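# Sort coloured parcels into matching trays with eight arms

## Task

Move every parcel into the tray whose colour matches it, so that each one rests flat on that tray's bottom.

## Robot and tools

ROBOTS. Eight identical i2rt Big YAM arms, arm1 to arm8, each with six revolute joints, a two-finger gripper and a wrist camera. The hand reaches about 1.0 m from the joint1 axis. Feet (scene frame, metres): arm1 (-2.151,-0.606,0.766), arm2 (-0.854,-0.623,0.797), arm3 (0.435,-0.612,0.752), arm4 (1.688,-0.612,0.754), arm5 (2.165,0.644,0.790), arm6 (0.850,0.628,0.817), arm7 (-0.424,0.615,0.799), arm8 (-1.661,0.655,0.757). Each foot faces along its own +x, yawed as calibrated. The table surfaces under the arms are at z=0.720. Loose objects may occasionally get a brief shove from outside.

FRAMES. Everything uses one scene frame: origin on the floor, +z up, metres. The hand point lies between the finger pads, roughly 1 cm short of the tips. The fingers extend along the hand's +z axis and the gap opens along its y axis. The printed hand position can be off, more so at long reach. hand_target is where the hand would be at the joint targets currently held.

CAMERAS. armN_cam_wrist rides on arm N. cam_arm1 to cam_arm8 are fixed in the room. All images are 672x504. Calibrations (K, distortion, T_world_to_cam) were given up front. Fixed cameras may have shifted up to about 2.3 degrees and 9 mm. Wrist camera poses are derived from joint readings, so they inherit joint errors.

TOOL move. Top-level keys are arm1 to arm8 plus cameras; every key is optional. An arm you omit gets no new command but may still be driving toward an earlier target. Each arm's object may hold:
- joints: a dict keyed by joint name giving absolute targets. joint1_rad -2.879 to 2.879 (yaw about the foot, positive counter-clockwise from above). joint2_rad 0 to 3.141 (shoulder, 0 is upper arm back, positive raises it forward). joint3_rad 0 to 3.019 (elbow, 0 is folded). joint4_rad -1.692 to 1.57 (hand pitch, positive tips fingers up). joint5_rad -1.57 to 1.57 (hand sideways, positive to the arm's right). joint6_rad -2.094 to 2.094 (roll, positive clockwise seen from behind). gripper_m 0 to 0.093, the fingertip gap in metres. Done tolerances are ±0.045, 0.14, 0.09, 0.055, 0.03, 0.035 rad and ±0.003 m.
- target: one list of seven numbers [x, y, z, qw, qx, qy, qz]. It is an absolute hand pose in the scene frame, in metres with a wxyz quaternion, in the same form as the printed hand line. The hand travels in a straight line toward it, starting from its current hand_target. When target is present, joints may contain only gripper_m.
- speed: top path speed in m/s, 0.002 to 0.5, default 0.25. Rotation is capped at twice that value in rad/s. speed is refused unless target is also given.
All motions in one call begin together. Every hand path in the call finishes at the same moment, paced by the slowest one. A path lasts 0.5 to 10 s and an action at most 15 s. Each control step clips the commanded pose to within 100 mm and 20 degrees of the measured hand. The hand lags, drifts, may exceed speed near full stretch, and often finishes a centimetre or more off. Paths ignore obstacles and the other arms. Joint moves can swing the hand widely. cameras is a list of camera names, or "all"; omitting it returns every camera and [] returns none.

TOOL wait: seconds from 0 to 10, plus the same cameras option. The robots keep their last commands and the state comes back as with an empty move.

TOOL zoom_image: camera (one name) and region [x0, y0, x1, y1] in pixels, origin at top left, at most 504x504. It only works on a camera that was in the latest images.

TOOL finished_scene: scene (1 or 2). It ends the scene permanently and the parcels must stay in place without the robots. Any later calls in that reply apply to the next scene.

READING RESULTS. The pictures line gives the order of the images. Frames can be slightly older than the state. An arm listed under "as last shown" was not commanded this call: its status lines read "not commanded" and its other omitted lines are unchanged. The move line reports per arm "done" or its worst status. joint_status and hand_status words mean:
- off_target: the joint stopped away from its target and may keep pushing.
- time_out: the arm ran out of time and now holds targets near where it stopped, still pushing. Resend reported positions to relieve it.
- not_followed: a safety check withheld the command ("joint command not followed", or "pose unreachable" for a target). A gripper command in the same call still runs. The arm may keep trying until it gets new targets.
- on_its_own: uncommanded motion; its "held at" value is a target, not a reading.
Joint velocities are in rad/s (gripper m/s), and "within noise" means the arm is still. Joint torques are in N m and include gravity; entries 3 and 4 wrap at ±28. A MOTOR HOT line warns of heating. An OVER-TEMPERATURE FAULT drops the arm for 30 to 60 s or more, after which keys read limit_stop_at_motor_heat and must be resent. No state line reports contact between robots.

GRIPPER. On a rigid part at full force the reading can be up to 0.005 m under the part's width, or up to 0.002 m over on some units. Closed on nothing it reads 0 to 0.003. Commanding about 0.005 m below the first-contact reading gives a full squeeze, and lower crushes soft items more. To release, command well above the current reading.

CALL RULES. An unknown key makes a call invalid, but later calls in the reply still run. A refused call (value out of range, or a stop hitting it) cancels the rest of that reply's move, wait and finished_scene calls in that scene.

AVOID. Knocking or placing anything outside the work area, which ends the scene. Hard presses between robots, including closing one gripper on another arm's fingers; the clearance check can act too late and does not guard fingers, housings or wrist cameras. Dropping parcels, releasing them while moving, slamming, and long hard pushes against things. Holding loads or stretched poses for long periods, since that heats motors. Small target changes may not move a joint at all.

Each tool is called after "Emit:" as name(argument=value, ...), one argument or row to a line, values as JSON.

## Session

Emit:
move(
)

Scene clock: 0.00 s.
Joint torques (N m): no reading
Heat: arm1: hottest joint1_rad 30 °C; arm2: hottest joint2_rad 30 °C; arm3: hottest joint1_rad 30 °C; arm4: hottest joint3_rad 34 °C; arm5: hottest joint3_rad 32 °C; arm6: hottest joint2_rad 31 °C; arm7: hottest joint3_rad 33 °C; arm8: hottest joint2_rad 30 °C.
Joint velocities: within noise
arm1.joint_positions: joint1_rad=+0.458 joint2_rad=+0.456 joint3_rad=+1.438 joint4_rad=-1.139 joint5_rad=+0.063 joint6_rad=-0.074 gripper_m=+0.09396
arm1.joint_status: not commanded
arm1.hand: x=-1.9866 y=-0.6052 z=+1.4040 quat_wxyz=(-0.650, +0.024, -0.759, +0.041) (m; scene frame)
arm1.hand_target: x=-1.9921 y=-0.6053 z=+1.4119 quat_wxyz=(-0.658, +0.023, -0.752, +0.041) (m; scene frame)
arm1.hand_status: not commanded
arm2.joint_positions: joint1_rad=-0.133 joint2_rad=+0.490 joint3_rad=+1.431 joint4_rad=-1.371 joint5_rad=+0.122 joint6_rad=+0.254 gripper_m=+0.09396
arm2.joint_status: not commanded
arm2.hand: x=-0.9557 y=-0.4897 z=+1.3731 quat_wxyz=(-0.193, +0.711, -0.448, -0.506) (m; scene frame)
arm2.hand_target: x=-0.9532 y=-0.4923 z=+1.3817 quat_wxyz=(-0.195, +0.705, -0.446, -0.516) (m; scene frame)
arm2.hand_status: not commanded
arm3.joint_positions: joint1_rad=+0.288 joint2_rad=+0.566 joint3_rad=+1.355 joint4_rad=-1.309 joint5_rad=+0.227 joint6_rad=-0.408 gripper_m=+0.09396
arm3.joint_status: not commanded
arm3.hand: x=+0.2384 y=-0.5089 z=+1.2929 quat_wxyz=(-0.272, +0.862, -0.018, -0.428) (m; scene frame)
arm3.hand_target: x=+0.2407 y=-0.5098 z=+1.3061 quat_wxyz=(-0.276, +0.854, -0.020, -0.440) (m; scene frame)
arm3.hand_status: not commanded
arm4.joint_positions: joint1_rad=-0.202 joint2_rad=+0.526 joint3_rad=+1.372 joint4_rad=-1.530 joint5_rad=+0.176 joint6_rad=+0.279 gripper_m=+0.09396
arm4.joint_status: not commanded
arm4.hand: x=+1.8391 y=-0.5129 z=+1.2624 quat_wxyz=(-0.405, +0.175, -0.887, -0.138) (m; scene frame)
arm4.hand_target: x=+1.8372 y=-0.5146 z=+1.2716 quat_wxyz=(-0.414, +0.173, -0.882, -0.143) (m; scene frame)
arm4.hand_status: not commanded
arm5.joint_positions: joint1_rad=+0.150 joint2_rad=+0.484 joint3_rad=+1.403 joint4_rad=-1.356 joint5_rad=-0.018 joint6_rad=+0.258 gripper_m=+0.09396
arm5.joint_status: not commanded
arm5.hand: x=+1.9905 y=+0.6571 z=+1.3561 quat_wxyz=(+0.044, +0.831, -0.149, -0.534) (m; scene frame)
arm5.hand_target: x=+1.9935 y=+0.6567 z=+1.3668 quat_wxyz=(+0.045, +0.825, -0.147, -0.545) (m; scene frame)
arm5.hand_status: not commanded
arm6.joint_positions: joint1_rad=+0.005 joint2_rad=+0.600 joint3_rad=+1.377 joint4_rad=-1.425 joint5_rad=+0.198 joint6_rad=-0.419 gripper_m=+0.09396
arm6.joint_status: not commanded
arm6.hand: x=+1.0055 y=+0.4776 z=+1.3387 quat_wxyz=(-0.341, -0.130, -0.883, +0.295) (m; scene frame)
arm6.hand_target: x=+1.0039 y=+0.4787 z=+1.3519 quat_wxyz=(-0.354, -0.130, -0.876, +0.302) (m; scene frame)
arm6.hand_status: not commanded
arm7.joint_positions: joint1_rad=-0.316 joint2_rad=+0.535 joint3_rad=+1.368 joint4_rad=-1.177 joint5_rad=-0.073 joint6_rad=-0.126 gripper_m=+0.09396
arm7.joint_status: not commanded
arm7.hand: x=-0.2873 y=+0.4416 z=+1.3804 quat_wxyz=(-0.508, -0.311, -0.757, +0.270) (m; scene frame)
arm7.hand_target: x=-0.2897 y=+0.4449 z=+1.3917 quat_wxyz=(-0.517, -0.307, -0.750, +0.275) (m; scene frame)
arm7.hand_status: not commanded
arm8.joint_positions: joint1_rad=+0.154 joint2_rad=+0.581 joint3_rad=+1.368 joint4_rad=-1.211 joint5_rad=-0.224 joint6_rad=+0.370 gripper_m=+0.09396
arm8.joint_status: not commanded
arm8.hand: x=-1.7287 y=+0.4302 z=+1.3236 quat_wxyz=(-0.435, -0.755, -0.361, +0.333) (m; scene frame)
arm8.hand_target: x=-1.7273 y=+0.4330 z=+1.3347 quat_wxyz=(-0.441, -0.748, -0.360, +0.341) (m; scene frame)
arm8.hand_status: not commanded
pictures: arm1_cam_wrist, arm2_cam_wrist, arm3_cam_wrist, arm4_cam_wrist, arm5_cam_wrist, arm6_cam_wrist, arm7_cam_wrist, arm8_cam_wrist, cam_arm1, cam_arm2, cam_arm3, cam_arm4, cam_arm5, cam_arm6, cam_arm7, cam_arm8
camera_calibration:
arm1_cam_wrist: T_world_to_cam=[[-0.0152195, -0.996953, 0.0765105, -0.740002], [-0.693609, -0.0445883, -0.718971, -0.390739], [0.720191, -0.0640107, -0.690816, 2.48859], [0, 0, 0, 1]] pos_world=[-2.07454, -0.595872, 1.49485]
arm2_cam_wrist: T_world_to_cam=[[0.840386, 0.511543, -0.179098, 1.29837], [0.378015, -0.790014, -0.482683, 0.641456], [-0.388403, 0.337938, -0.857287, 1.09197], [0, 0, 0, 1]] pos_world=[-0.909489, -0.526434, 1.47829]
arm3_cam_wrist: T_world_to_cam=[[0.273525, 0.847785, 0.454361, -0.222286], [0.935924, -0.125616, -0.32904, 0.144135], [-0.22188, 0.515248, -0.827822, 1.50941], [0, 0, 0, 1]] pos_world=[0.260809, -0.571163, 1.39794]
arm4_cam_wrist: T_world_to_cam=[[0.421854, -0.902683, -0.0848663, -1.13421], [-0.884835, -0.389474, -0.255689, 1.75501], [0.197753, 0.182956, -0.963027, 1.07081], [0, 0, 0, 1]] pos_world=[1.81961, -0.53621, 1.3837]
arm5_cam_wrist: T_world_to_cam=[[0.208911, 0.948059, -0.239877, -0.71239], [0.82852, -0.301895, -0.471607, -0.803621], [-0.519529, -0.100219, -0.848555, 2.37475], [0, 0, 0, 1]] pos_world=[2.04839, 0.670775, 1.46523]
arm6_cam_wrist: T_world_to_cam=[[-0.428857, -0.788115, 0.441539, 0.215044], [-0.90336, 0.371549, -0.214225, 1.02348], [0.00478024, -0.49074, -0.871293, 1.52029], [0, 0, 0, 1]] pos_world=[1.00952, 0.535276, 1.44892]
arm7_cam_wrist: T_world_to_cam=[[-0.747684, -0.654612, 0.111588, -0.0829416], [-0.585602, 0.570742, -0.575607, 0.380528], [0.313112, -0.495718, -0.810077, 1.54839], [0, 0, 0, 1]] pos_world=[-0.323993, 0.496085, 1.4826]
arm8_cam_wrist: T_world_to_cam=[[-0.833837, 0.353215, -0.42421, -1.03087], [0.527191, 0.737398, -0.422271, 1.1574], [0.163659, -0.575745, -0.801082, 1.71144], [0, 0, 0, 1]] pos_world=[-1.74985, 0.496007, 1.42243]

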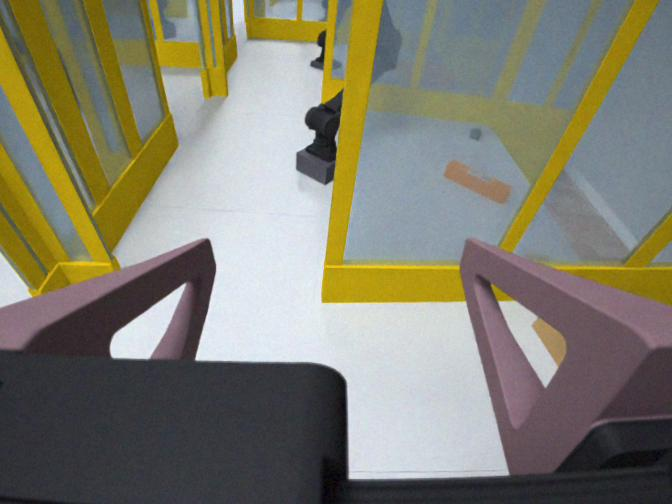

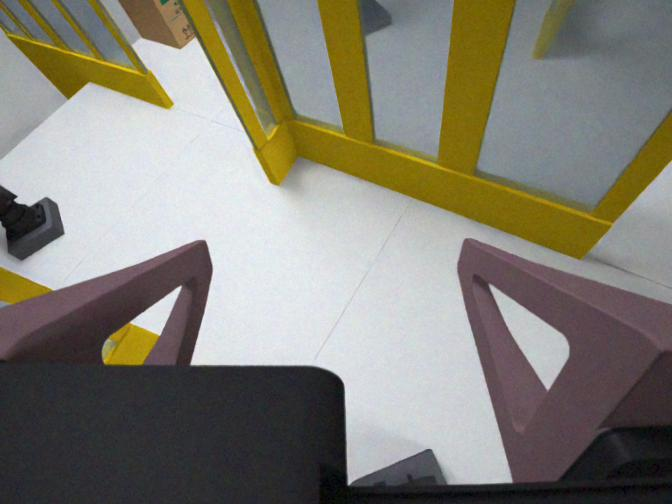

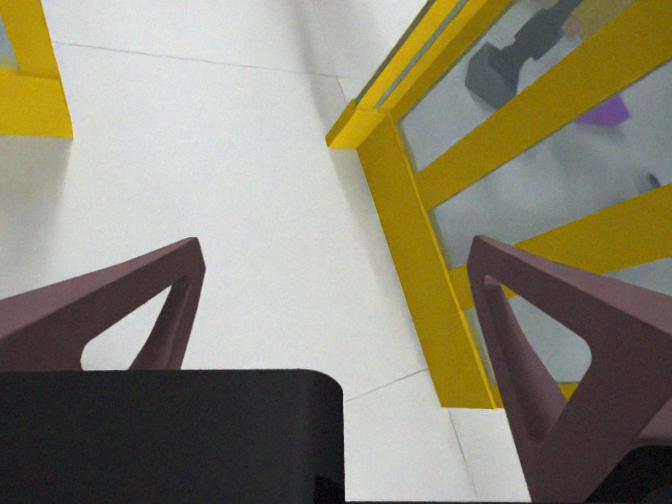

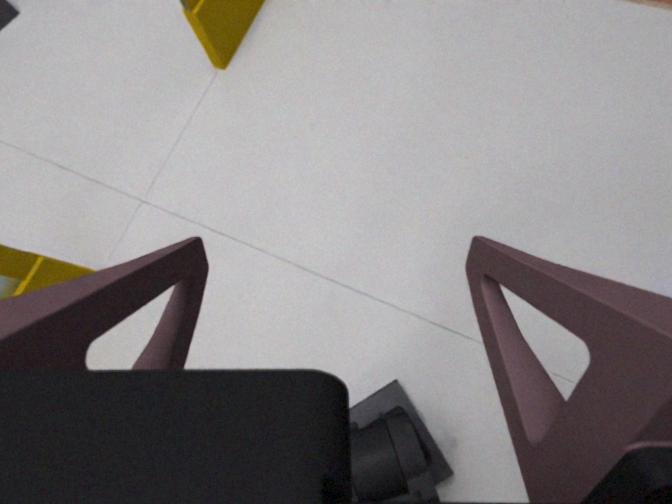

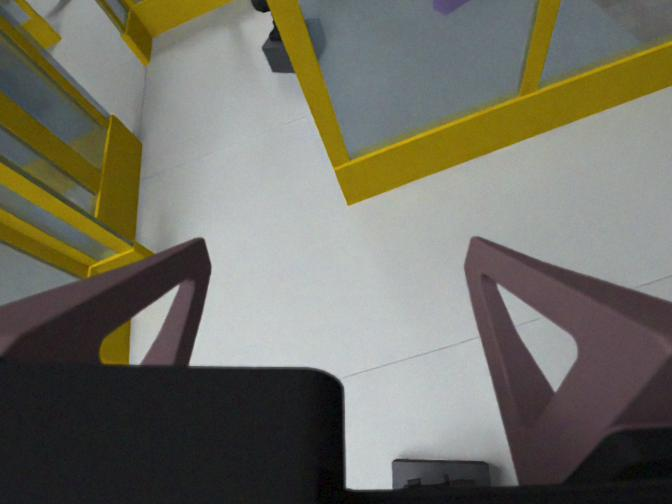

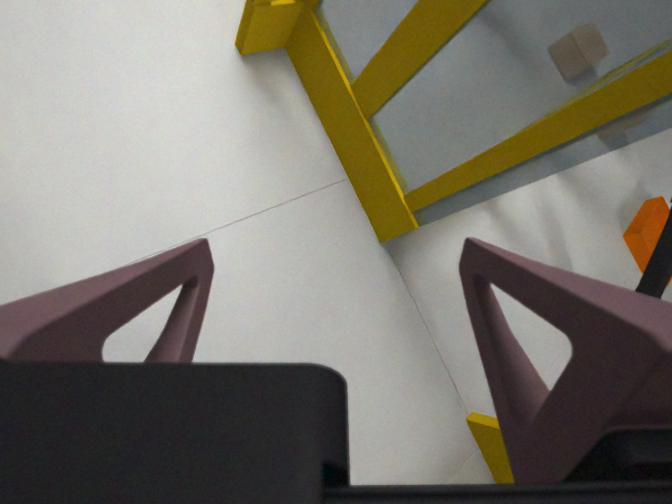

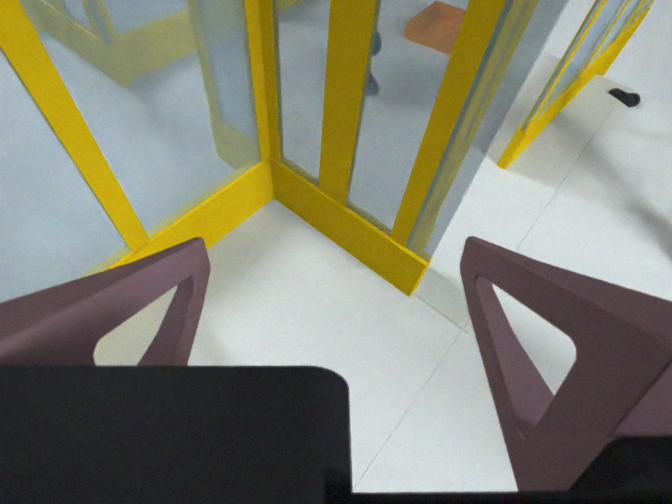

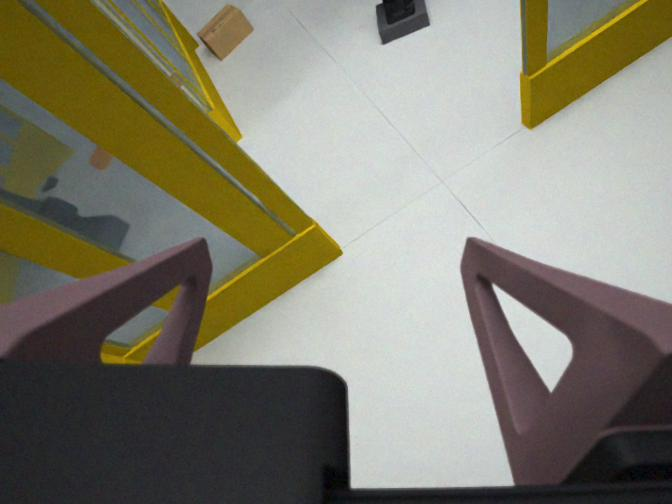

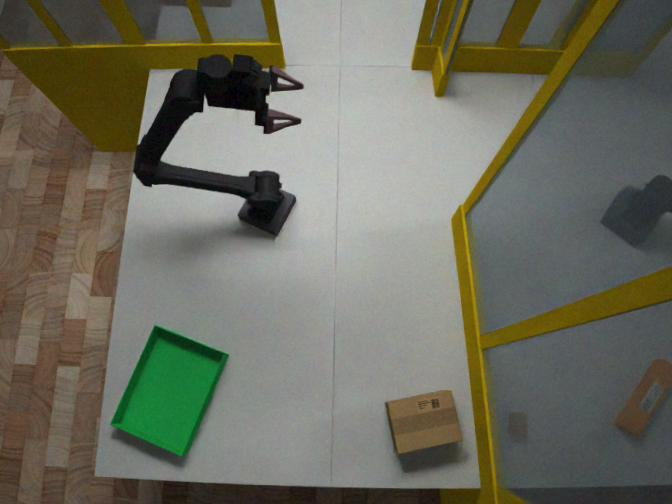

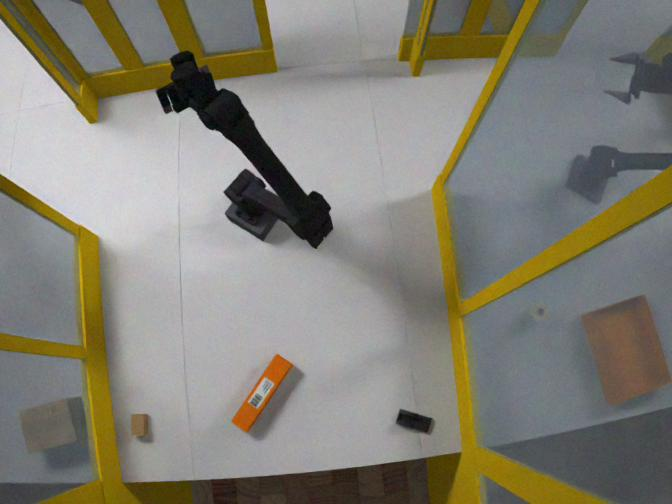

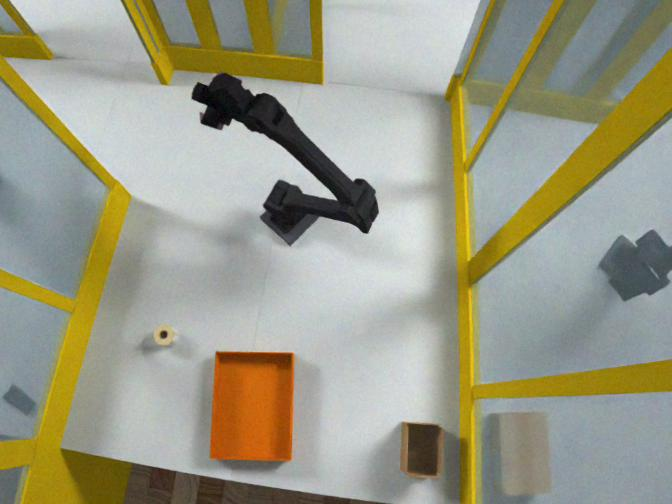

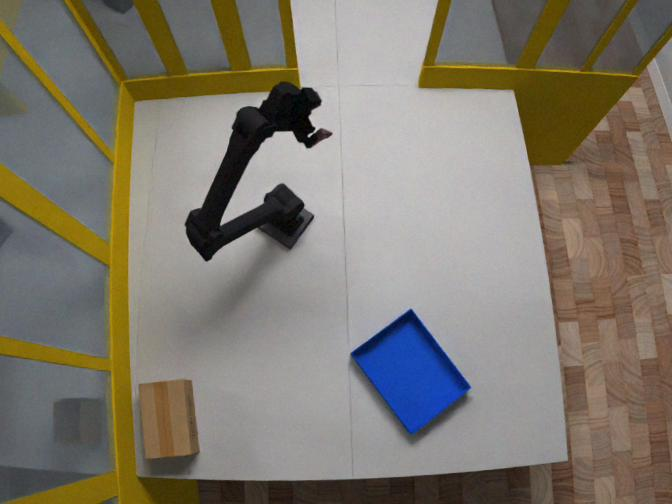

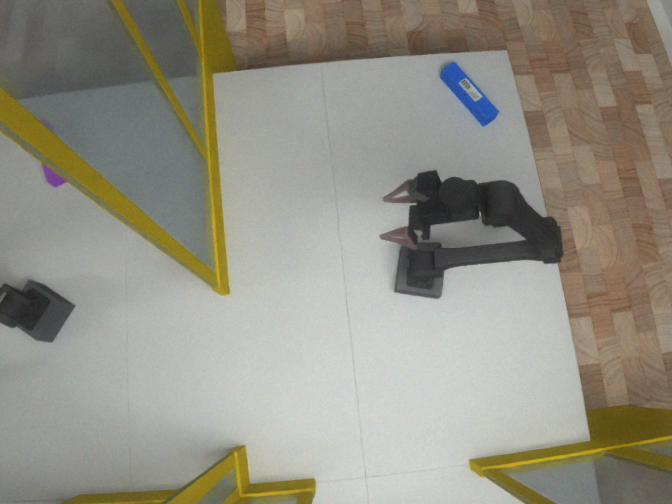

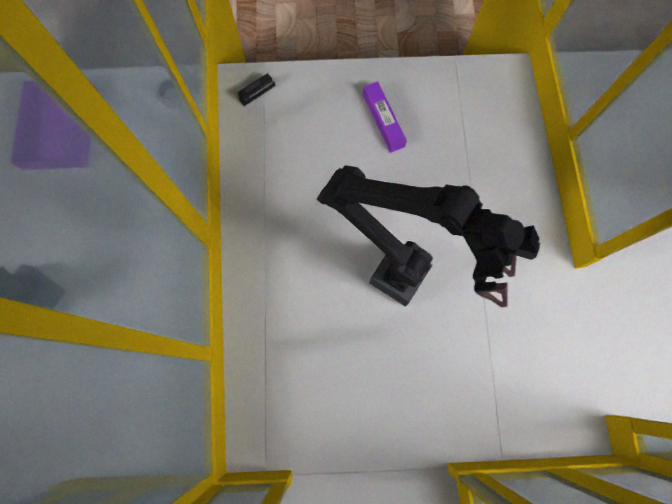

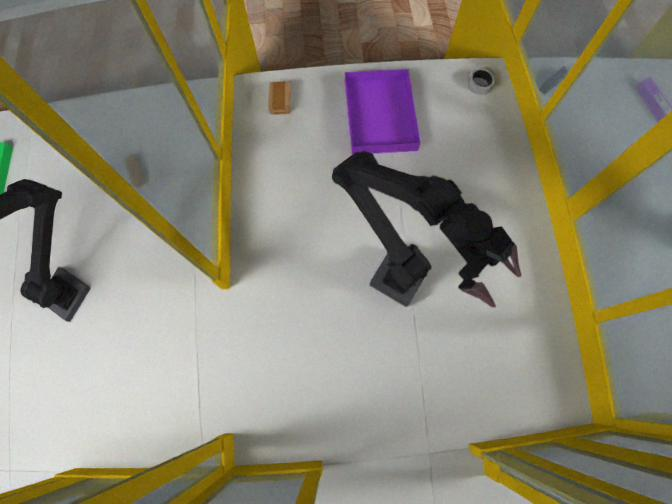

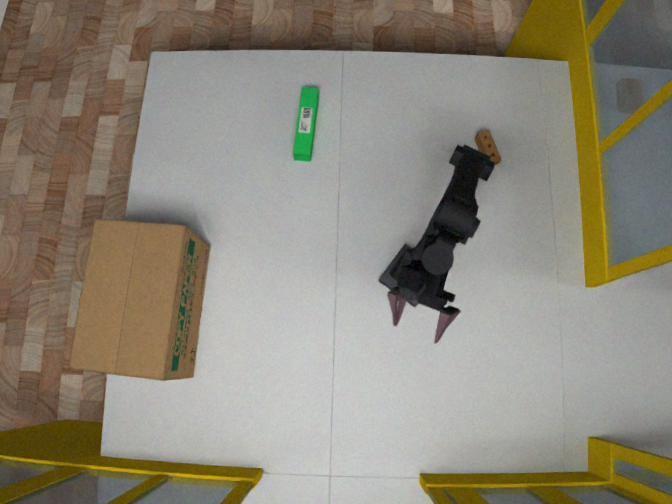

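Emit:
move(
  arm8={"joints":{"joint1_rad":-1.937,"joint2_rad":1.3,"joint3_rad":1.3,"joint4_rad":-1.5,"joint5_rad":0,"joint6_rad":0.646,"gripper_m":0.093}},
  arm5={"joints":{"joint1_rad":-1.709,"joint2_rad":1.3,"joint3_rad":1.3,"joint4_rad":-1.5,"joint5_rad":0,"joint6_rad":-0.874,"gripper_m":0.093}},
  arm6={"joints":{"joint1_rad":2.21,"joint2_rad":1.3,"joint3_rad":1.3,"joint4_rad":-1.5,"joint5_rad":0,"joint6_rad":-0.265,"gripper_m":0.093}},
  arm2={"joints":{"joint1_rad":2.178,"joint2_rad":1.3,"joint3_rad":1.3,"joint4_rad":-1.5,"joint5_rad":0,"joint6_rad":0.651,"gripper_m":0.093}},
  arm1={"joints":{"joint1_rad":1.468,"joint2_rad":1.3,"joint3_rad":1.3,"joint4_rad":-1.5,"joint5_rad":0,"joint6_rad":-0.525,"gripper_m":0.093}},
  arm3={"joints":{"joint1_rad":0.241,"joint2_rad":1.3,"joint3_rad":1.3,"joint4_rad":-1.5,"joint5_rad":0,"joint6_rad":-0.372,"gripper_m":0.09}},
  arm4={"joints":{"joint1_rad":0.215,"joint2_rad":1.3,"joint3_rad":1.3,"joint4_rad":-1.5,"joint5_rad":0,"joint6_rad":-0.405,"gripper_m":0.093}},
  arm7={"joints":{"joint1_rad":-1.15,"joint2_rad":1.3,"joint3_rad":1.3,"joint4_rad":-1.5,"joint5_rad":0,"joint6_rad":-0.218,"gripper_m":0.093}},
  cameras=[],
)

Emit:
move(
  arm8={"target":[-2.021,1.182,0.885,0,-0.6902,0.7236,0],"speed":0.35},
  arm5={"target":[2.445,1.309,0.885,0,-0.8536,0.521,0],"speed":0.35},
  arm6={"target":[0.836,1.299,0.885,0,-0.8007,0.599,0],"speed":0.35},
  arm2={"target":[-0.886,-1.25,0.885,0,0.9074,0.4203,0],"speed":0.35},
  cameras=["arm8_cam_wrist","arm5_cam_wrist","arm6_cam_wrist","arm2_cam_wrist"],
)

Scene clock: 134.63 s.
Joint torques (N m): arm1=[1.85 -8.12 8.73 0.02 0 -0.07] | arm2=[0.56 -12.28 8.85 0.29 0.01 0.04] | arm3=[-2.02 -12.1 10.47 -0.17 -0.3 0.12] | arm4=[1.08 -7.53 10.65 0.65 -0.16 -0.03] | arm5=[-0.85 -8.53 7.72 0.01 -0.21 -0.14] | arm6=[-0.09 -8.12 9.31 -0.08 0.05 -0.02] | arm7=[-0.67 -8.47 10.1 -0.12 -0.01 0.02] | arm8=[1.44 -10.46 10.37 -0.4 -0.02 0.01]
Heat: arm1: hottest joint3_rad 32 °C; arm2: hottest joint3_rad 37 °C; arm3: hottest joint3_rad 32 °C; arm4: hottest joint3_rad 41 °C; arm5: hottest joint3_rad 36 °C; arm6: hottest joint3_rad 35 °C; arm7: hottest joint3_rad 44 °C; arm8: hottest joint3_rad 38 °C.
move: arm1 done; arm2 done; arm3 done; arm4 done; arm5 done; arm6 done; arm7 done; arm8 done
Joint velocities: within noise
arm1.joint_positions: joint1_rad=+1.459 joint2_rad=+1.295 joint3_rad=+1.301 joint4_rad=-1.488 joint5_rad=+0.001 joint6_rad=-0.518 gripper_m=+0.09314
arm1.joint_status: all done
arm1.hand: x=-1.9535 y=-0.2702 z=+1.0340 quat_wxyz=(-0.041, +0.700, -0.713, -0.006) (m; scene frame)
arm1.hand_target: x=-1.9581 y=-0.2706 z=+1.0315 quat_wxyz=(-0.032, +0.706, -0.707, -0.004) (m; scene frame)
arm1.hand_status: not commanded
arm2.joint_positions: joint1_rad=+2.174 joint2_rad=+1.310 joint3_rad=+1.295 joint4_rad=-1.490 joint5_rad=+0.001 joint6_rad=+0.637 gripper_m=+0.09311
arm2.joint_status: all done
arm2.hand: x=-0.8769 y=-1.0105 z=+1.0599 quat_wxyz=(+0.028, +0.905, +0.424, -0.016) (m; scene frame)
arm2.hand_target: x=-0.8751 y=-1.0080 z=+1.0651 quat_wxyz=(+0.031, +0.907, +0.419, -0.016) (m; scene frame)
arm2.hand_status: not commanded
arm3.joint_positions: joint1_rad=+0.257 joint2_rad=+1.310 joint3_rad=+1.286 joint4_rad=-1.488 joint5_rad=+0.004 joint6_rad=-0.388 gripper_m=+0.09006
arm3.joint_status: all done
arm3.hand: x=+0.0722 y=-0.4785 z=+1.0098 quat_wxyz=(-0.015, +0.999, +0.017, -0.024) (m; scene frame)
arm3.hand_target: x=+0.0748 y=-0.4738 z=+1.0186 quat_wxyz=(-0.016, +0.999, +0.001, -0.030) (m; scene frame)
arm3.hand_status: not commanded
arm4.joint_positions: joint1_rad=+0.204 joint2_rad=+1.293 joint3_rad=+1.297 joint4_rad=-1.507 joint5_rad=+0.001 joint6_rad=-0.397 gripper_m=+0.09312
arm4.joint_status: all done
arm4.hand: x=+1.8454 y=-0.2597 z=+1.0177 quat_wxyz=(-0.024, +0.700, -0.713, -0.013) (m; scene frame)
arm4.hand_target: x=+1.8426 y=-0.2547 z=+1.0168 quat_wxyz=(-0.025, +0.707, -0.706, -0.014) (m; scene frame)
arm4.hand_status: not commanded
arm5.joint_positions: joint1_rad=-1.706 joint2_rad=+1.315 joint3_rad=+1.288 joint4_rad=-1.489 joint5_rad=+0.000 joint6_rad=-0.864 gripper_m=+0.09315
arm5.joint_status: all done
arm5.hand: x=+2.3135 y=+0.9996 z=+1.0513 quat_wxyz=(-0.031, +0.852, -0.523, -0.004) (m; scene frame)
arm5.hand_target: x=+2.3140 y=+0.9973 z=+1.0613 quat_wxyz=(-0.039, +0.853, -0.521, -0.005) (m; scene frame)
arm5.hand_status: not commanded
arm6.joint_positions: joint1_rad=+2.203 joint2_rad=+1.315 joint3_rad=+1.290 joint4_rad=-1.490 joint5_rad=-0.001 joint6_rad=-0.272 gripper_m=+0.09314
arm6.joint_status: all done
arm6.hand: x=+0.8450 y=+1.0155 z=+1.0761 quat_wxyz=(-0.022, +0.801, -0.598, -0.017) (m; scene frame)
arm6.hand_target: x=+0.8426 y=+1.0136 z=+1.0856 quat_wxyz=(-0.028, +0.800, -0.599, -0.022) (m; scene frame)
arm6.hand_status: not commanded
arm7.joint_positions: joint1_rad=-1.145 joint2_rad=+1.299 joint3_rad=+1.303 joint4_rad=-1.489 joint5_rad=-0.002 joint6_rad=-0.209 gripper_m=+0.09310
arm7.joint_status: all done
arm7.hand: x=-0.5063 y=+0.2345 z=+1.0681 quat_wxyz=(-0.023, -0.708, -0.705, +0.035) (m; scene frame)
arm7.hand_target: x=-0.5076 y=+0.2381 z=+1.0666 quat_wxyz=(-0.018, -0.707, -0.707, +0.029) (m; scene frame)
arm7.hand_status: not commanded
arm8.joint_positions: joint1_rad=-1.933 joint2_rad=+1.315 joint3_rad=+1.297 joint4_rad=-1.490 joint5_rad=-0.001 joint6_rad=+0.639 gripper_m=+0.09310
arm8.joint_status: all done
arm8.hand: x=-1.8811 y=+0.9763 z=+1.0190 quat_wxyz=(+0.004, -0.693, +0.720, +0.031) (m; scene frame)
arm8.hand_target: x=-1.8778 y=+0.9741 z=+1.0255 quat_wxyz=(+0.005, -0.690, +0.723, +0.035) (m; scene frame)
arm8.hand_status: not commanded
pictures: none
No camera images: "cameras" was empty.

Scene clock: 137.00 s.
Joint torques (N m): arm1=[1.9 -8 8.76 -0.05 -0.01 -0.05] | arm2=[0.79 -22.59 11.3 0.13 -0.02 0.07] | arm3=[-1.9 -12.04 10.5 -0.21 -0.31 0.13] | arm4=[1.08 -7.53 10.65 0.65 -0.16 -0.03] | arm5=[-1.32 -20.13 10.19 -0.34 -0.3 -0.17] | arm6=[0.03 -16.15 12.29 -0.2 0.05 -0.02] | arm7=[-0.67 -8.35 10.09 -0.18 -0.01 0.03] | arm8=[1.61 -19.37 14.3 -0.65 -0.01 0.03]
Heat: arm1: hottest joint3_rad 32 °C; arm2: hottest joint3_rad 37 °C; arm3: hottest joint3_rad 32 °C; arm4: hottest joint3_rad 42 °C; arm5: hottest joint3_rad 36 °C; arm6: hottest joint3_rad 35 °C; arm7: hottest joint3_rad 43 °C; arm8: hottest joint3_rad 38 °C.
move: arm2 off_target; arm5 off_target; arm6 off_target; arm8 off_target
Joint velocities: within noise
arm1, arm3, arm4, arm7: as last shown
arm2.joint_positions: joint1_rad=+2.174 joint2_rad=+2.046 joint3_rad=+1.747 joint4_rad=-1.295 joint5_rad=+0.001 joint6_rad=+0.640 gripper_m=+0.09311
arm2.joint_status: not commanded
arm2.hand: x=-0.8899 y=-1.2367 z=+0.8745 quat_wxyz=(-0.011, +0.906, +0.423, +0.005) (m; scene frame)
arm2.hand_target: x=-0.8858 y=-1.2494 z=+0.8852 quat_wxyz=(+0.000, +0.907, +0.420, +0.000) (m; scene frame)
arm2.hand_status: off_target (0.017 m and 1.5 deg from the pose sent, 0.297 m and 3.7 deg at the start)
arm5.joint_positions: joint1_rad=-1.706 joint2_rad=+2.364 joint3_rad=+2.295 joint4_rad=-1.540 joint5_rad=+0.000 joint6_rad=-0.865 gripper_m=+0.09315
arm5.joint_status: not commanded
arm5.hand: x=+2.4390 y=+1.2994 z=+0.8708 quat_wxyz=(+0.015, +0.852, -0.523, +0.003) (m; scene frame)
arm5.hand_target: x=+2.4448 y=+1.3082 z=+0.8850 quat_wxyz=(-0.001, +0.854, -0.521, +0.000) (m; scene frame)
arm5.hand_status: off_target (0.018 m and 1.8 deg from the pose sent, 0.375 m and 3.6 deg at the start)
arm6.joint_positions: joint1_rad=+2.203 joint2_rad=+2.180 joint3_rad=+1.914 joint4_rad=-1.336 joint5_rad=-0.001 joint6_rad=-0.272 gripper_m=+0.09314
arm6.joint_status: not commanded
arm6.hand: x=+0.8409 y=+1.2833 z=+0.8731 quat_wxyz=(+0.013, +0.801, -0.599, +0.009) (m; scene frame)
arm6.hand_target: x=+0.8361 y=+1.2981 z=+0.8852 quat_wxyz=(+0.000, +0.801, -0.599, +0.000) (m; scene frame)
arm6.hand_status: off_target (0.020 m and 1.8 deg from the pose sent, 0.342 m and 3.2 deg at the start)
arm7.hand_target: x=-0.5076 y=+0.2381 z=+1.0666 quat_wxyz=(-0.018, -0.707, -0.706, +0.029) (m; scene frame)
arm8.joint_positions: joint1_rad=-1.933 joint2_rad=+2.047 joint3_rad=+1.854 joint4_rad=-1.404 joint5_rad=-0.001 joint6_rad=+0.641 gripper_m=+0.09310
arm8.joint_status: not commanded
arm8.hand: x=-2.0142 y=+1.1699 z=+0.8735 quat_wxyz=(-0.003, -0.693, +0.721, -0.014) (m; scene frame)
arm8.hand_target: x=-2.0206 y=+1.1814 z=+0.8850 quat_wxyz=(+0.000, -0.690, +0.724, +0.000) (m; scene frame)
arm8.hand_status: off_target (0.018 m and 1.7 deg from the pose sent, 0.283 m and 3.6 deg at the start)
pictures: arm2_cam_wrist, arm5_cam_wrist, arm6_cam_wrist, arm8_cam_wrist
camera_calibration:
arm2_cam_wrist: T_world_to_cam=[[-0.763248, 0.645483, 0.0283689, 0.0929663], [0.530242, 0.600684, 0.598349, 0.695871], [0.369183, 0.471731, -0.800733, 1.7328], [0, 0, 0, 1]] pos_world=[-0.937744, -1.29542, 0.968498]
arm5_cam_wrist: T_world_to_cam=[[0.896987, 0.441721, -0.0172347, -2.7456], [0.366244, -0.720756, 0.588538, -0.461574], [0.247547, -0.534223, -0.808286, 0.91834], [0, 0, 0, 1]] pos_world=[2.40448, 1.3707, 0.966616]
arm6_cam_wrist: T_world_to_cam=[[0.956997, 0.290083, -0.00295342, -1.17594], [0.233893, -0.765523, 0.599389, 0.268286], [0.171612, -0.574305, -0.800452, 1.41588], [0, 0, 0, 1]] pos_world=[0.819637, 1.35964, 0.969063]
arm8_cam_wrist: T_world_to_cam=[[0.99901, -0.0441643, 0.00528868, 2.06025], [-0.0382342, -0.791886, 0.609471, 0.321306], [-0.0227288, -0.60907, -0.792791, 1.47971], [0, 0, 0, 1]] pos_world=[-2.01229, 1.24668, 0.966381]

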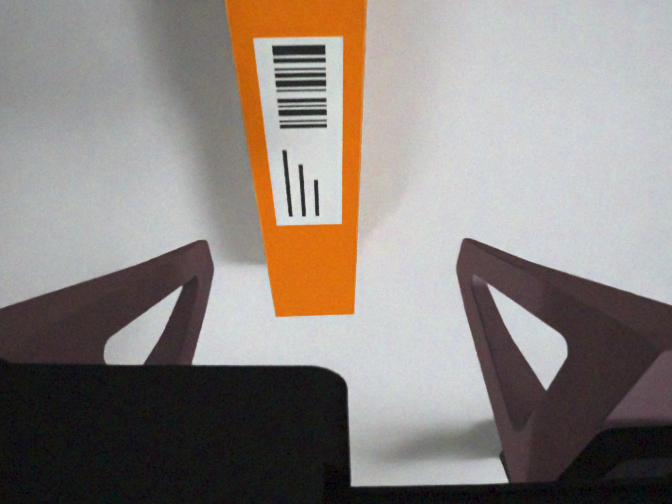

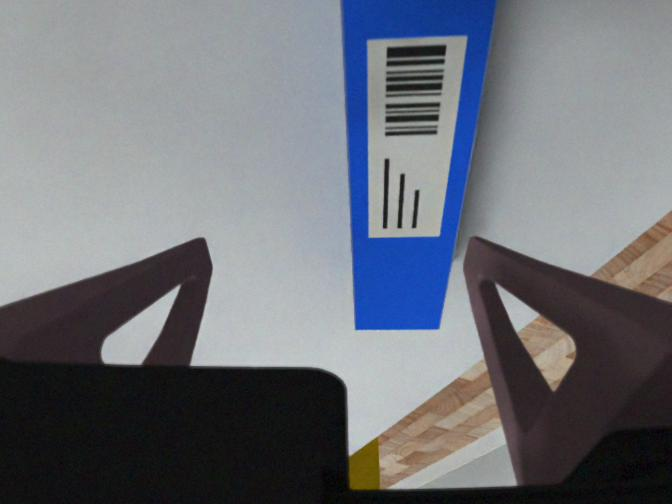

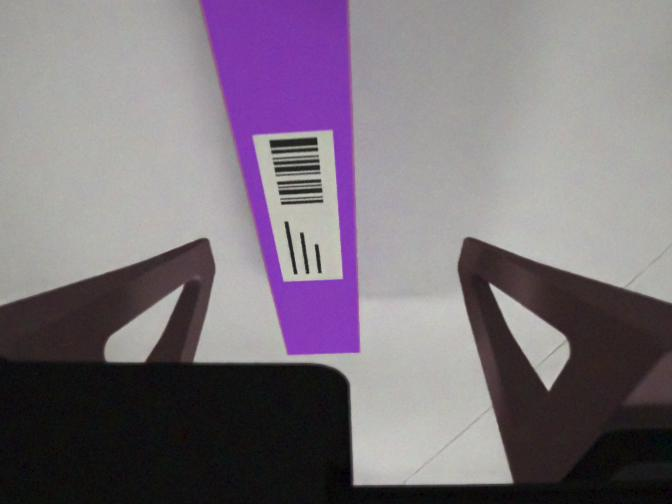

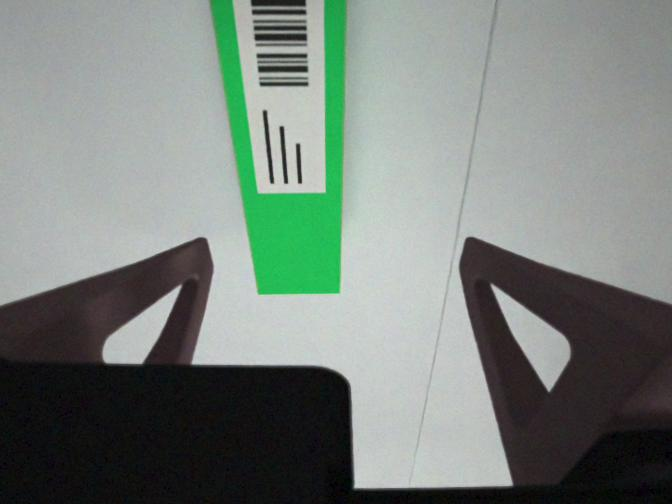

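Emit:
move(
  arm8={"target":[-2.042,1.215,0.875,0,-0.6902,0.7236,0]},
  arm5={"target":[2.471,1.336,0.875,0,-0.866,0.5,0]},
  arm6={"target":[0.828,1.264,0.875,0,-0.819,0.5736,0]},
  arm2={"target":[-0.884,-1.264,0.875,0,0.9074,0.4203,0]},
  cameras=["arm8_cam_wrist","arm5_cam_wrist","arm6_cam_wrist","arm2_cam_wrist"],
)

Scene clock: 194.97 s.
Joint torques (N m): arm1=[1.73 -8.12 8.73 0.12 0.02 -0.05] | arm2=[0.85 -22.24 11.48 0.12 -0.01 0.08] | arm3=[-2.02 -12.1 10.47 -0.2 -0.3 0.13] | arm4=[1.08 -7.53 10.65 0.65 -0.16 -0.03] | arm5=[-0.85 -22.36 10.19 -0.12 -0.26 -0.18] | arm6=[0.26 -18.96 7.95 0.46 0.05 -0.19] | arm7=[-0.91 -8.47 10.1 -0.16 -0.02 0.03] | arm8=[1.55 -20.78 14.49 -0.54 0 0.02]
Heat: arm1: hottest joint3_rad 36 °C; arm2: hottest joint3_rad 40 °C; arm3: hottest joint3_rad 32 °C; arm4: hottest joint3_rad 43 °C; arm5: hottest joint3_rad 39 °C; arm6: hottest joint3_rad 38 °C; arm7: hottest joint3_rad 41 °C; arm8: hottest joint2_rad 40 °C.
move: arm2 off_target; arm5 off_target; arm6 off_target; arm8 off_target
Joint velocities: within noise
arm1, arm3, arm4, arm7: as last shown
arm2.joint_positions: joint1_rad=+2.178 joint2_rad=+2.081 joint3_rad=+1.794 joint4_rad=-1.298 joint5_rad=+0.001 joint6_rad=+0.644 gripper_m=+0.09311
arm2.joint_status: not commanded
arm2.hand: x=-0.8886 y=-1.2509 z=+0.8703 quat_wxyz=(-0.007, +0.906, +0.423, +0.003) (m; scene frame)
arm2.hand_target: x=-0.8840 y=-1.2634 z=+0.8751 quat_wxyz=(+0.000, +0.907, +0.420, +0.000) (m; scene frame)
arm2.hand_status: off_target (0.015 m and 0.9 deg from the pose sent, 0.028 m and 1.4 deg at the start)
arm5.joint_positions: joint1_rad=-1.722 joint2_rad=+2.561 joint3_rad=+2.632 joint4_rad=-1.675 joint5_rad=+0.000 joint6_rad=-0.930 gripper_m=+0.09315
arm5.joint_status: not commanded
arm5.hand: x=+2.4648 y=+1.3294 z=+0.8583 quat_wxyz=(+0.013, +0.864, -0.502, +0.002) (m; scene frame)
arm5.hand_target: x=+2.4705 y=+1.3351 z=+0.8748 quat_wxyz=(-0.005, +0.866, -0.500, +0.000) (m; scene frame)
arm5.hand_status: off_target (0.019 m and 1.5 deg from the pose sent, 0.049 m and 3.6 deg at the start; a joint's target at an end of its range on 22 of 45 steps)
arm6.joint_positions: joint1_rad=+2.214 joint2_rad=+2.137 joint3_rad=+1.784 joint4_rad=-1.266 joint5_rad=-0.001 joint6_rad=-0.304 gripper_m=+0.09314
arm6.joint_status: not commanded
arm6.hand: x=+0.8346 y=+1.2569 z=+0.8531 quat_wxyz=(+0.020, +0.813, -0.581, +0.014) (m; scene frame)
arm6.hand_target: x=+0.8280 y=+1.2637 z=+0.8749 quat_wxyz=(+0.000, +0.819, -0.574, +0.000) (m; scene frame)
arm6.hand_status: off_target (0.024 m and 3.0 deg from the pose sent, 0.023 m and 3.9 deg at the start)
arm8.joint_positions: joint1_rad=-1.933 joint2_rad=+2.168 joint3_rad=+2.038 joint4_rad=-1.463 joint5_rad=-0.001 joint6_rad=+0.641 gripper_m=+0.09310
arm8.joint_status: not commanded
arm8.hand: x=-2.0370 y=+1.2030 z=+0.8673 quat_wxyz=(-0.002, -0.693, +0.721, -0.011) (m; scene frame)
arm8.hand_target: x=-2.0417 y=+1.2144 z=+0.8751 quat_wxyz=(+0.000, -0.690, +0.724, +0.001) (m; scene frame)
arm8.hand_status: off_target (0.015 m and 1.4 deg from the pose sent, 0.053 m and 1.6 deg at the start)
pictures: arm2_cam_wrist, arm5_cam_wrist, arm6_cam_wrist, arm8_cam_wrist
camera_calibration:
arm2_cam_wrist: T_world_to_cam=[[-0.762971, 0.646025, 0.0229343, 0.108948], [0.530832, 0.60589, 0.59255, 0.718315], [0.368906, 0.464273, -0.805207, 1.72988], [0, 0, 0, 1]] pos_world=[-0.936345, -1.30874, 0.964777]
arm5_cam_wrist: T_world_to_cam=[[0.874387, 0.485024, -0.0141329, -2.78676], [0.400803, -0.705525, 0.584459, -0.543996], [0.273505, -0.516707, -0.8113, 0.833181], [0, 0, 0, 1]] pos_world=[2.42686, 1.39835, 0.954518]
arm6_cam_wrist: T_world_to_cam=[[0.943987, 0.329856, -0.00910296, -1.1961], [0.266098, -0.744632, 0.61214, 0.197449], [0.19514, -0.580275, -0.790697, 1.36539], [0, 0, 0, 1]] pos_world=[0.810123, 1.33387, 0.947856]
arm8_cam_wrist: T_world_to_cam=[[0.999021, -0.0441848, 0.00209877, 2.08732], [-0.0364148, -0.794549, 0.606107, 0.360231], [-0.0251132, -0.60559, -0.795381, 1.48771], [0, 0, 0, 1]] pos_world=[-2.0348, 1.27939, 0.960573]

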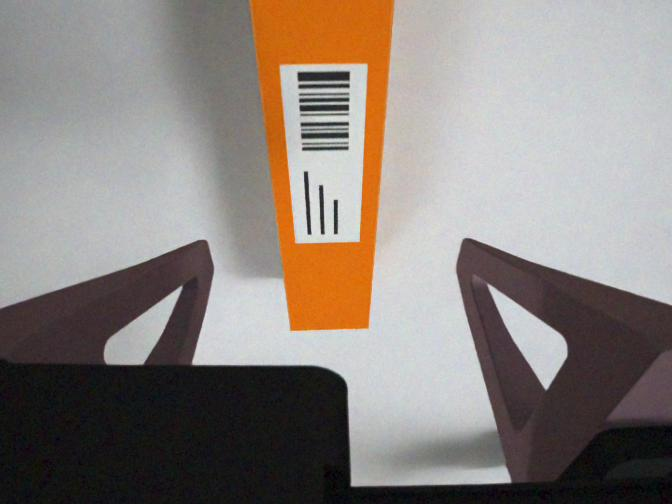

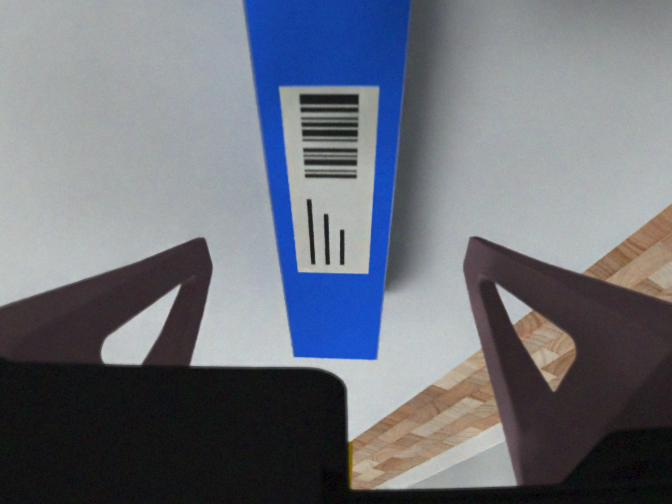

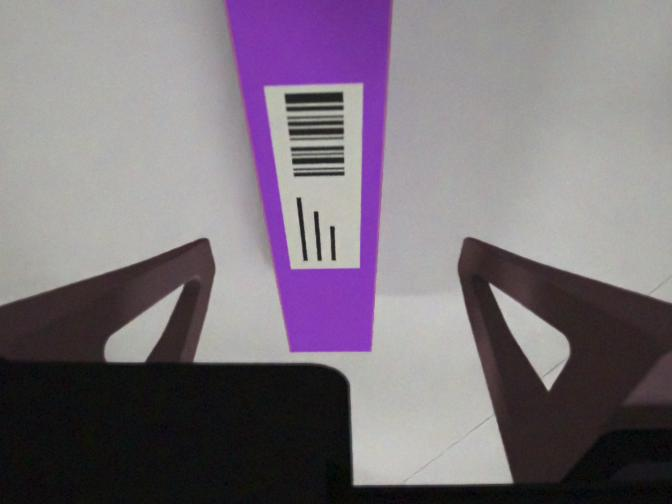

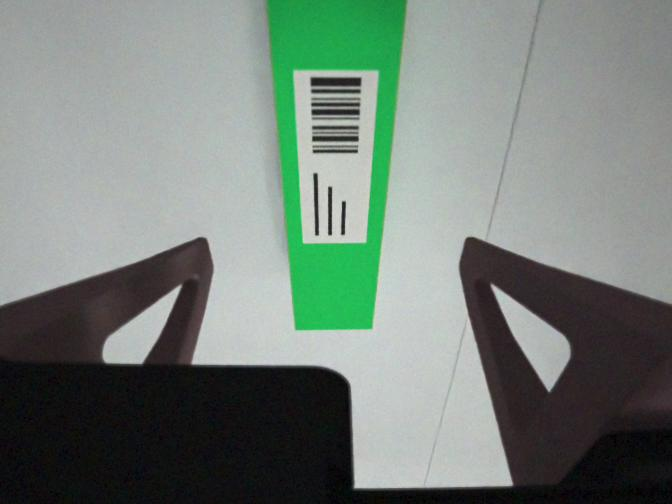

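Emit:
move(
  arm8={"target":[-2.039,1.210,0.76,0,-0.6902,0.7236,0],"speed":0.2},
  arm5={"target":[2.479,1.309,0.76,0,-0.866,0.5,0],"speed":0.2},
  arm6={"target":[0.825,1.24,0.76,0,-0.819,0.5736,0],"speed":0.2},
  arm2={"target":[-0.883,-1.260,0.76,0,0.9074,0.4203,0],"speed":0.2},
  cameras=[],
)

Emit:
move(
  arm8={"joints":{"gripper_m":0.04}},
  arm5={"joints":{"gripper_m":0.04}},
  arm6={"joints":{"gripper_m":0.04}},
  arm2={"joints":{"gripper_m":0.04}},
  cameras=["arm2_cam_wrist","arm5_cam_wrist","arm6_cam_wrist","arm8_cam_wrist"],
)

Scene clock: 249.97 s.
Joint torques (N m): arm1=[1.67 -8.35 8.7 -0.05 0.01 -0.04] | arm2=[0.85 -24.35 7.98 0.88 -0.01 0.08] | arm3=[-1.96 -12.04 10.48 -0.14 -0.31 0.13] | arm4=[1.14 -7.53 10.65 0.65 -0.16 -0.03] | arm5=[-1.55 -22.01 6.27 0.83 -0.32 -0.18] | arm6=[0.32 -15.21 7.28 0.57 0.05 -0.11] | arm7=[-0.73 -8.53 10.1 -0.13 0 0.01] | arm8=[1.61 -21.54 9.74 0.2 0.01 0]
Heat: arm1: hottest joint3_rad 37 °C; arm2: hottest joint3_rad 41 °C; arm3: hottest joint3_rad 32 °C; arm4: hottest joint3_rad 44 °C; arm5: hottest joint3_rad 40 °C; arm6: hottest joint2_rad 39 °C; arm7: hottest joint3_rad 41 °C; arm8: hottest joint2_rad 41 °C.
move: arm2 done; arm5 done; arm6 done; arm8 done
Joint velocities: within noise
arm1, arm3, arm4, arm7: as last shown
arm2.joint_positions: joint1_rad=+2.179 joint2_rad=+2.207 joint3_rad=+1.701 joint4_rad=-1.078 joint5_rad=+0.001 joint6_rad=+0.645 gripper_m=+0.09311
arm2.joint_status: not commanded
arm2.hand: x=-0.8881 y=-1.2542 z=+0.7606 quat_wxyz=(-0.007, +0.906, +0.423, +0.003) (m; scene frame)
arm2.hand_target: x=-0.8831 y=-1.2599 z=+0.7601 quat_wxyz=(+0.000, +0.907, +0.420, +0.000) (m; scene frame)
arm2.hand_status: done (0.008 m and 0.9 deg from the pose sent, 0.111 m and 0.9 deg at the start)
arm5.joint_positions: joint1_rad=-1.743 joint2_rad=+2.512 joint3_rad=+2.260 joint4_rad=-1.348 joint5_rad=+0.001 joint6_rad=-0.955 gripper_m=+0.09312
arm5.joint_status: not commanded
arm5.hand: x=+2.4720 y=+1.3070 z=+0.7529 quat_wxyz=(+0.011, +0.866, -0.501, +0.002) (m; scene frame)
arm5.hand_target: x=+2.4790 y=+1.3088 z=+0.7599 quat_wxyz=(+0.000, +0.866, -0.500, +0.000) (m; scene frame)
arm5.hand_status: done (0.010 m and 1.3 deg from the pose sent, 0.101 m and 1.5 deg at the start)
arm6.joint_positions: joint1_rad=+2.220 joint2_rad=+2.174 joint3_rad=+1.586 joint4_rad=-0.992 joint5_rad=-0.001 joint6_rad=-0.304 gripper_m=+0.09314
arm6.joint_status: not commanded
arm6.hand: x=+0.8316 y=+1.2358 z=+0.7629 quat_wxyz=(+0.004, +0.815, -0.579, +0.003) (m; scene frame)
arm6.hand_target: x=+0.8249 y=+1.2399 z=+0.7602 quat_wxyz=(+0.000, +0.819, -0.574, +0.000) (m; scene frame)
arm6.hand_status: done (0.008 m and 1.0 deg from the pose sent, 0.095 m and 3.0 deg at the start)
arm8.joint_positions: joint1_rad=-1.933 joint2_rad=+2.242 joint3_rad=+1.892 joint4_rad=-1.226 joint5_rad=-0.001 joint6_rad=+0.641 gripper_m=+0.09310
arm8.joint_status: not commanded
arm8.hand: x=-2.0391 y=+1.2060 z=+0.7648 quat_wxyz=(-0.001, -0.693, +0.721, -0.003) (m; scene frame)
arm8.hand_target: x=-2.0390 y=+1.2099 z=+0.7600 quat_wxyz=(+0.000, -0.690, +0.724, +0.000) (m; scene frame)
arm8.hand_status: done (0.006 m and 0.6 deg from the pose sent, 0.107 m and 1.4 deg at the start)
pictures: none
No camera images: "cameras" was empty.

Scene clock: 250.60 s.
Joint torques (N m): arm1=[1.73 -8.06 8.68 -0.03 0.01 -0.05] | arm2=[0.85 -24.12 7.94 0.84 0.02 0.07] | arm3=[-1.9 -12.04 10.54 -0.2 -0.3 0.12] | arm4=[1.08 -7.53 10.65 0.65 -0.16 -0.03] | arm5=[-1.55 -22.24 6.49 0.61 -0.24 -0.14] | arm6=[0.26 -15.15 7.28 0.54 0.03 -0.11] | arm7=[-0.67 -8.35 10.07 -0.16 -0.03 0.03] | arm8=[1.55 -21.6 9.76 0.27 0 0.02]
Heat: arm1: hottest joint3_rad 37 °C; arm2: hottest joint3_rad 41 °C; arm3: hottest joint3_rad 32 °C; arm4: hottest joint3_rad 44 °C; arm5: hottest joint3_rad 40 °C; arm6: hottest joint2_rad 39 °C; arm7: hottest joint3_rad 41 °C; arm8: hottest joint2_rad 41 °C.
move: arm2 off_target; arm5 off_target; arm6 off_target; arm8 off_target
Joint velocities: within noise
arm1, arm3, arm4, arm7: as last shown
arm2.joint_positions: joint1_rad=+2.179 joint2_rad=+2.207 joint3_rad=+1.701 joint4_rad=-1.077 joint5_rad=+0.000 joint6_rad=+0.645 gripper_m=+0.05870
arm2.joint_status: gripper_m off_target (ended at +0.05873, target +0.04000)
arm2.hand: x=-0.8880 y=-1.2545 z=+0.7606 quat_wxyz=(-0.006, +0.906, +0.423, +0.003) (m; scene frame)
arm2.hand_target: x=-0.8831 y=-1.2599 z=+0.7601 quat_wxyz=(+0.000, +0.907, +0.420, +0.000) (m; scene frame)
arm2.hand_status: not commanded
arm5.joint_positions: joint1_rad=-1.743 joint2_rad=+2.512 joint3_rad=+2.258 joint4_rad=-1.347 joint5_rad=+0.000 joint6_rad=-0.955 gripper_m=+0.05852
arm5.joint_status: gripper_m off_target (ended at +0.05855, target +0.04000)
arm5.hand: x=+2.4719 y=+1.3070 z=+0.7524 quat_wxyz=(+0.011, +0.866, -0.501, +0.002) (m; scene frame)
arm5.hand_target: x=+2.4791 y=+1.3089 z=+0.7600 quat_wxyz=(+0.000, +0.866, -0.500, +0.000) (m; scene frame)
arm5.hand_status: not commanded
arm6.joint_positions: joint1_rad=+2.220 joint2_rad=+2.174 joint3_rad=+1.586 joint4_rad=-0.991 joint5_rad=+0.000 joint6_rad=-0.304 gripper_m=+0.05963
arm6.joint_status: gripper_m off_target (ended at +0.05966, target +0.04000)
arm6.hand: x=+0.8317 y=+1.2360 z=+0.7629 quat_wxyz=(+0.004, +0.815, -0.579, +0.003) (m; scene frame)
arm6.hand_target: x=+0.8250 y=+1.2399 z=+0.7602 quat_wxyz=(+0.000, +0.819, -0.574, +0.000) (m; scene frame)
arm6.hand_status: not commanded
arm8.joint_positions: joint1_rad=-1.933 joint2_rad=+2.242 joint3_rad=+1.892 joint4_rad=-1.225 joint5_rad=-0.001 joint6_rad=+0.641 gripper_m=+0.06016
arm8.joint_status: gripper_m off_target (ended at +0.06019, target +0.04000)
arm8.hand: x=-2.0392 y=+1.2060 z=+0.7648 quat_wxyz=(-0.001, -0.693, +0.721, -0.003) (m; scene frame)
arm8.hand_target: x=-2.0390 y=+1.2099 z=+0.7600 quat_wxyz=(+0.000, -0.690, +0.724, +0.000) (m; scene frame)
arm8.hand_status: not commanded
pictures: arm2_cam_wrist, arm5_cam_wrist, arm6_cam_wrist, arm8_cam_wrist
camera_calibration:
arm2_cam_wrist: T_world_to_cam=[[-0.762503, 0.646646, 0.0209466, 0.116998], [0.530902, 0.606862, 0.591491, 0.787304], [0.369773, 0.462134, -0.80604, 1.64174], [0, 0, 0, 1]] pos_world=[-0.935842, -1.31214, 0.855173]
arm5_cam_wrist: T_world_to_cam=[[0.872361, 0.488717, -0.0119371, -2.78506], [0.403387, -0.705823, 0.582316, -0.505112], [0.276162, -0.512805, -0.812875, 0.723395], [0, 0, 0, 1]] pos_world=[2.43356, 1.37555, 0.848919]
arm6_cam_wrist: T_world_to_cam=[[0.942085, 0.335358, 0.00328474, -1.20201], [0.27084, -0.766545, 0.582284, 0.283799], [0.197792, -0.547672, -0.812978, 1.25695], [0, 0, 0, 1]] pos_world=[0.806921, 1.30905, 0.86057]
arm8_cam_wrist: T_world_to_cam=[[0.998993, -0.0441258, -0.00808384, 2.09746], [-0.0306431, -0.80283, 0.595419, 0.454667], [-0.0327633, -0.594572, -0.803374, 1.38529], [0, 0, 0, 1]] pos_world=[-2.03603, 1.28123, 0.859146]

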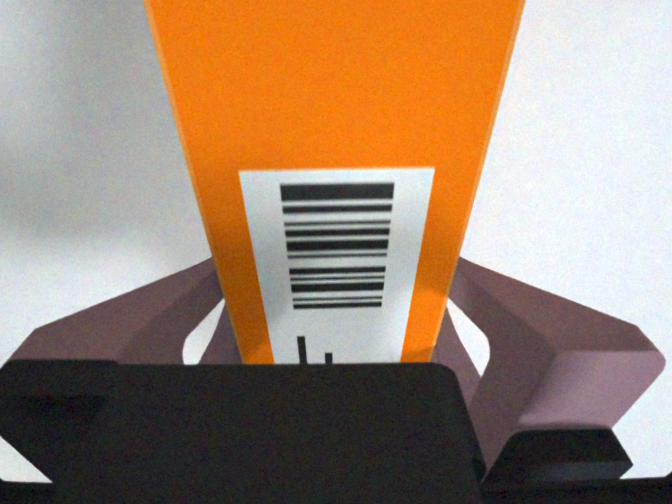

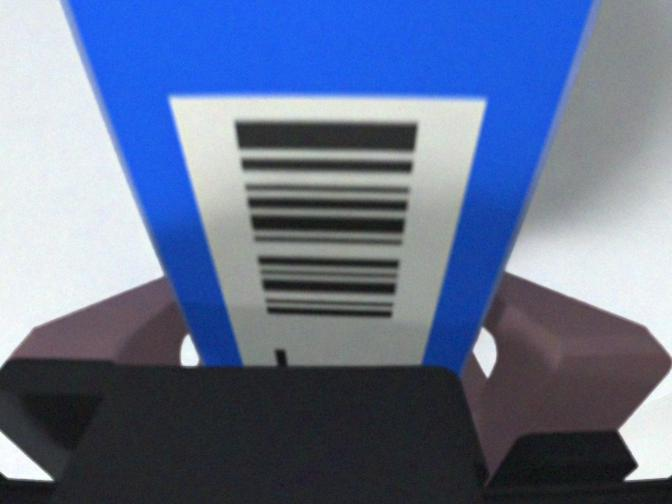

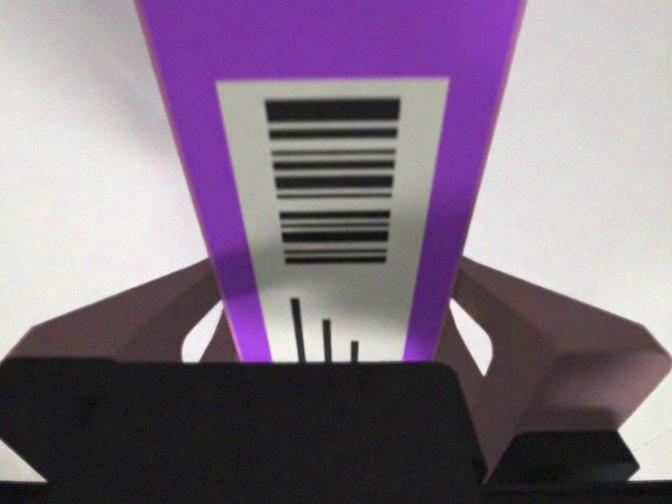

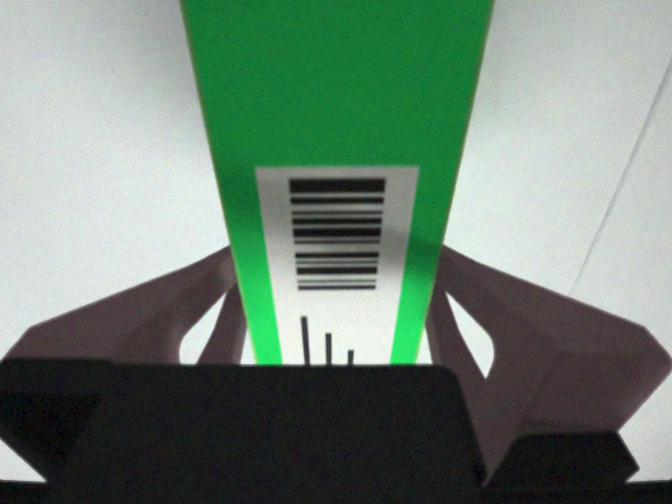

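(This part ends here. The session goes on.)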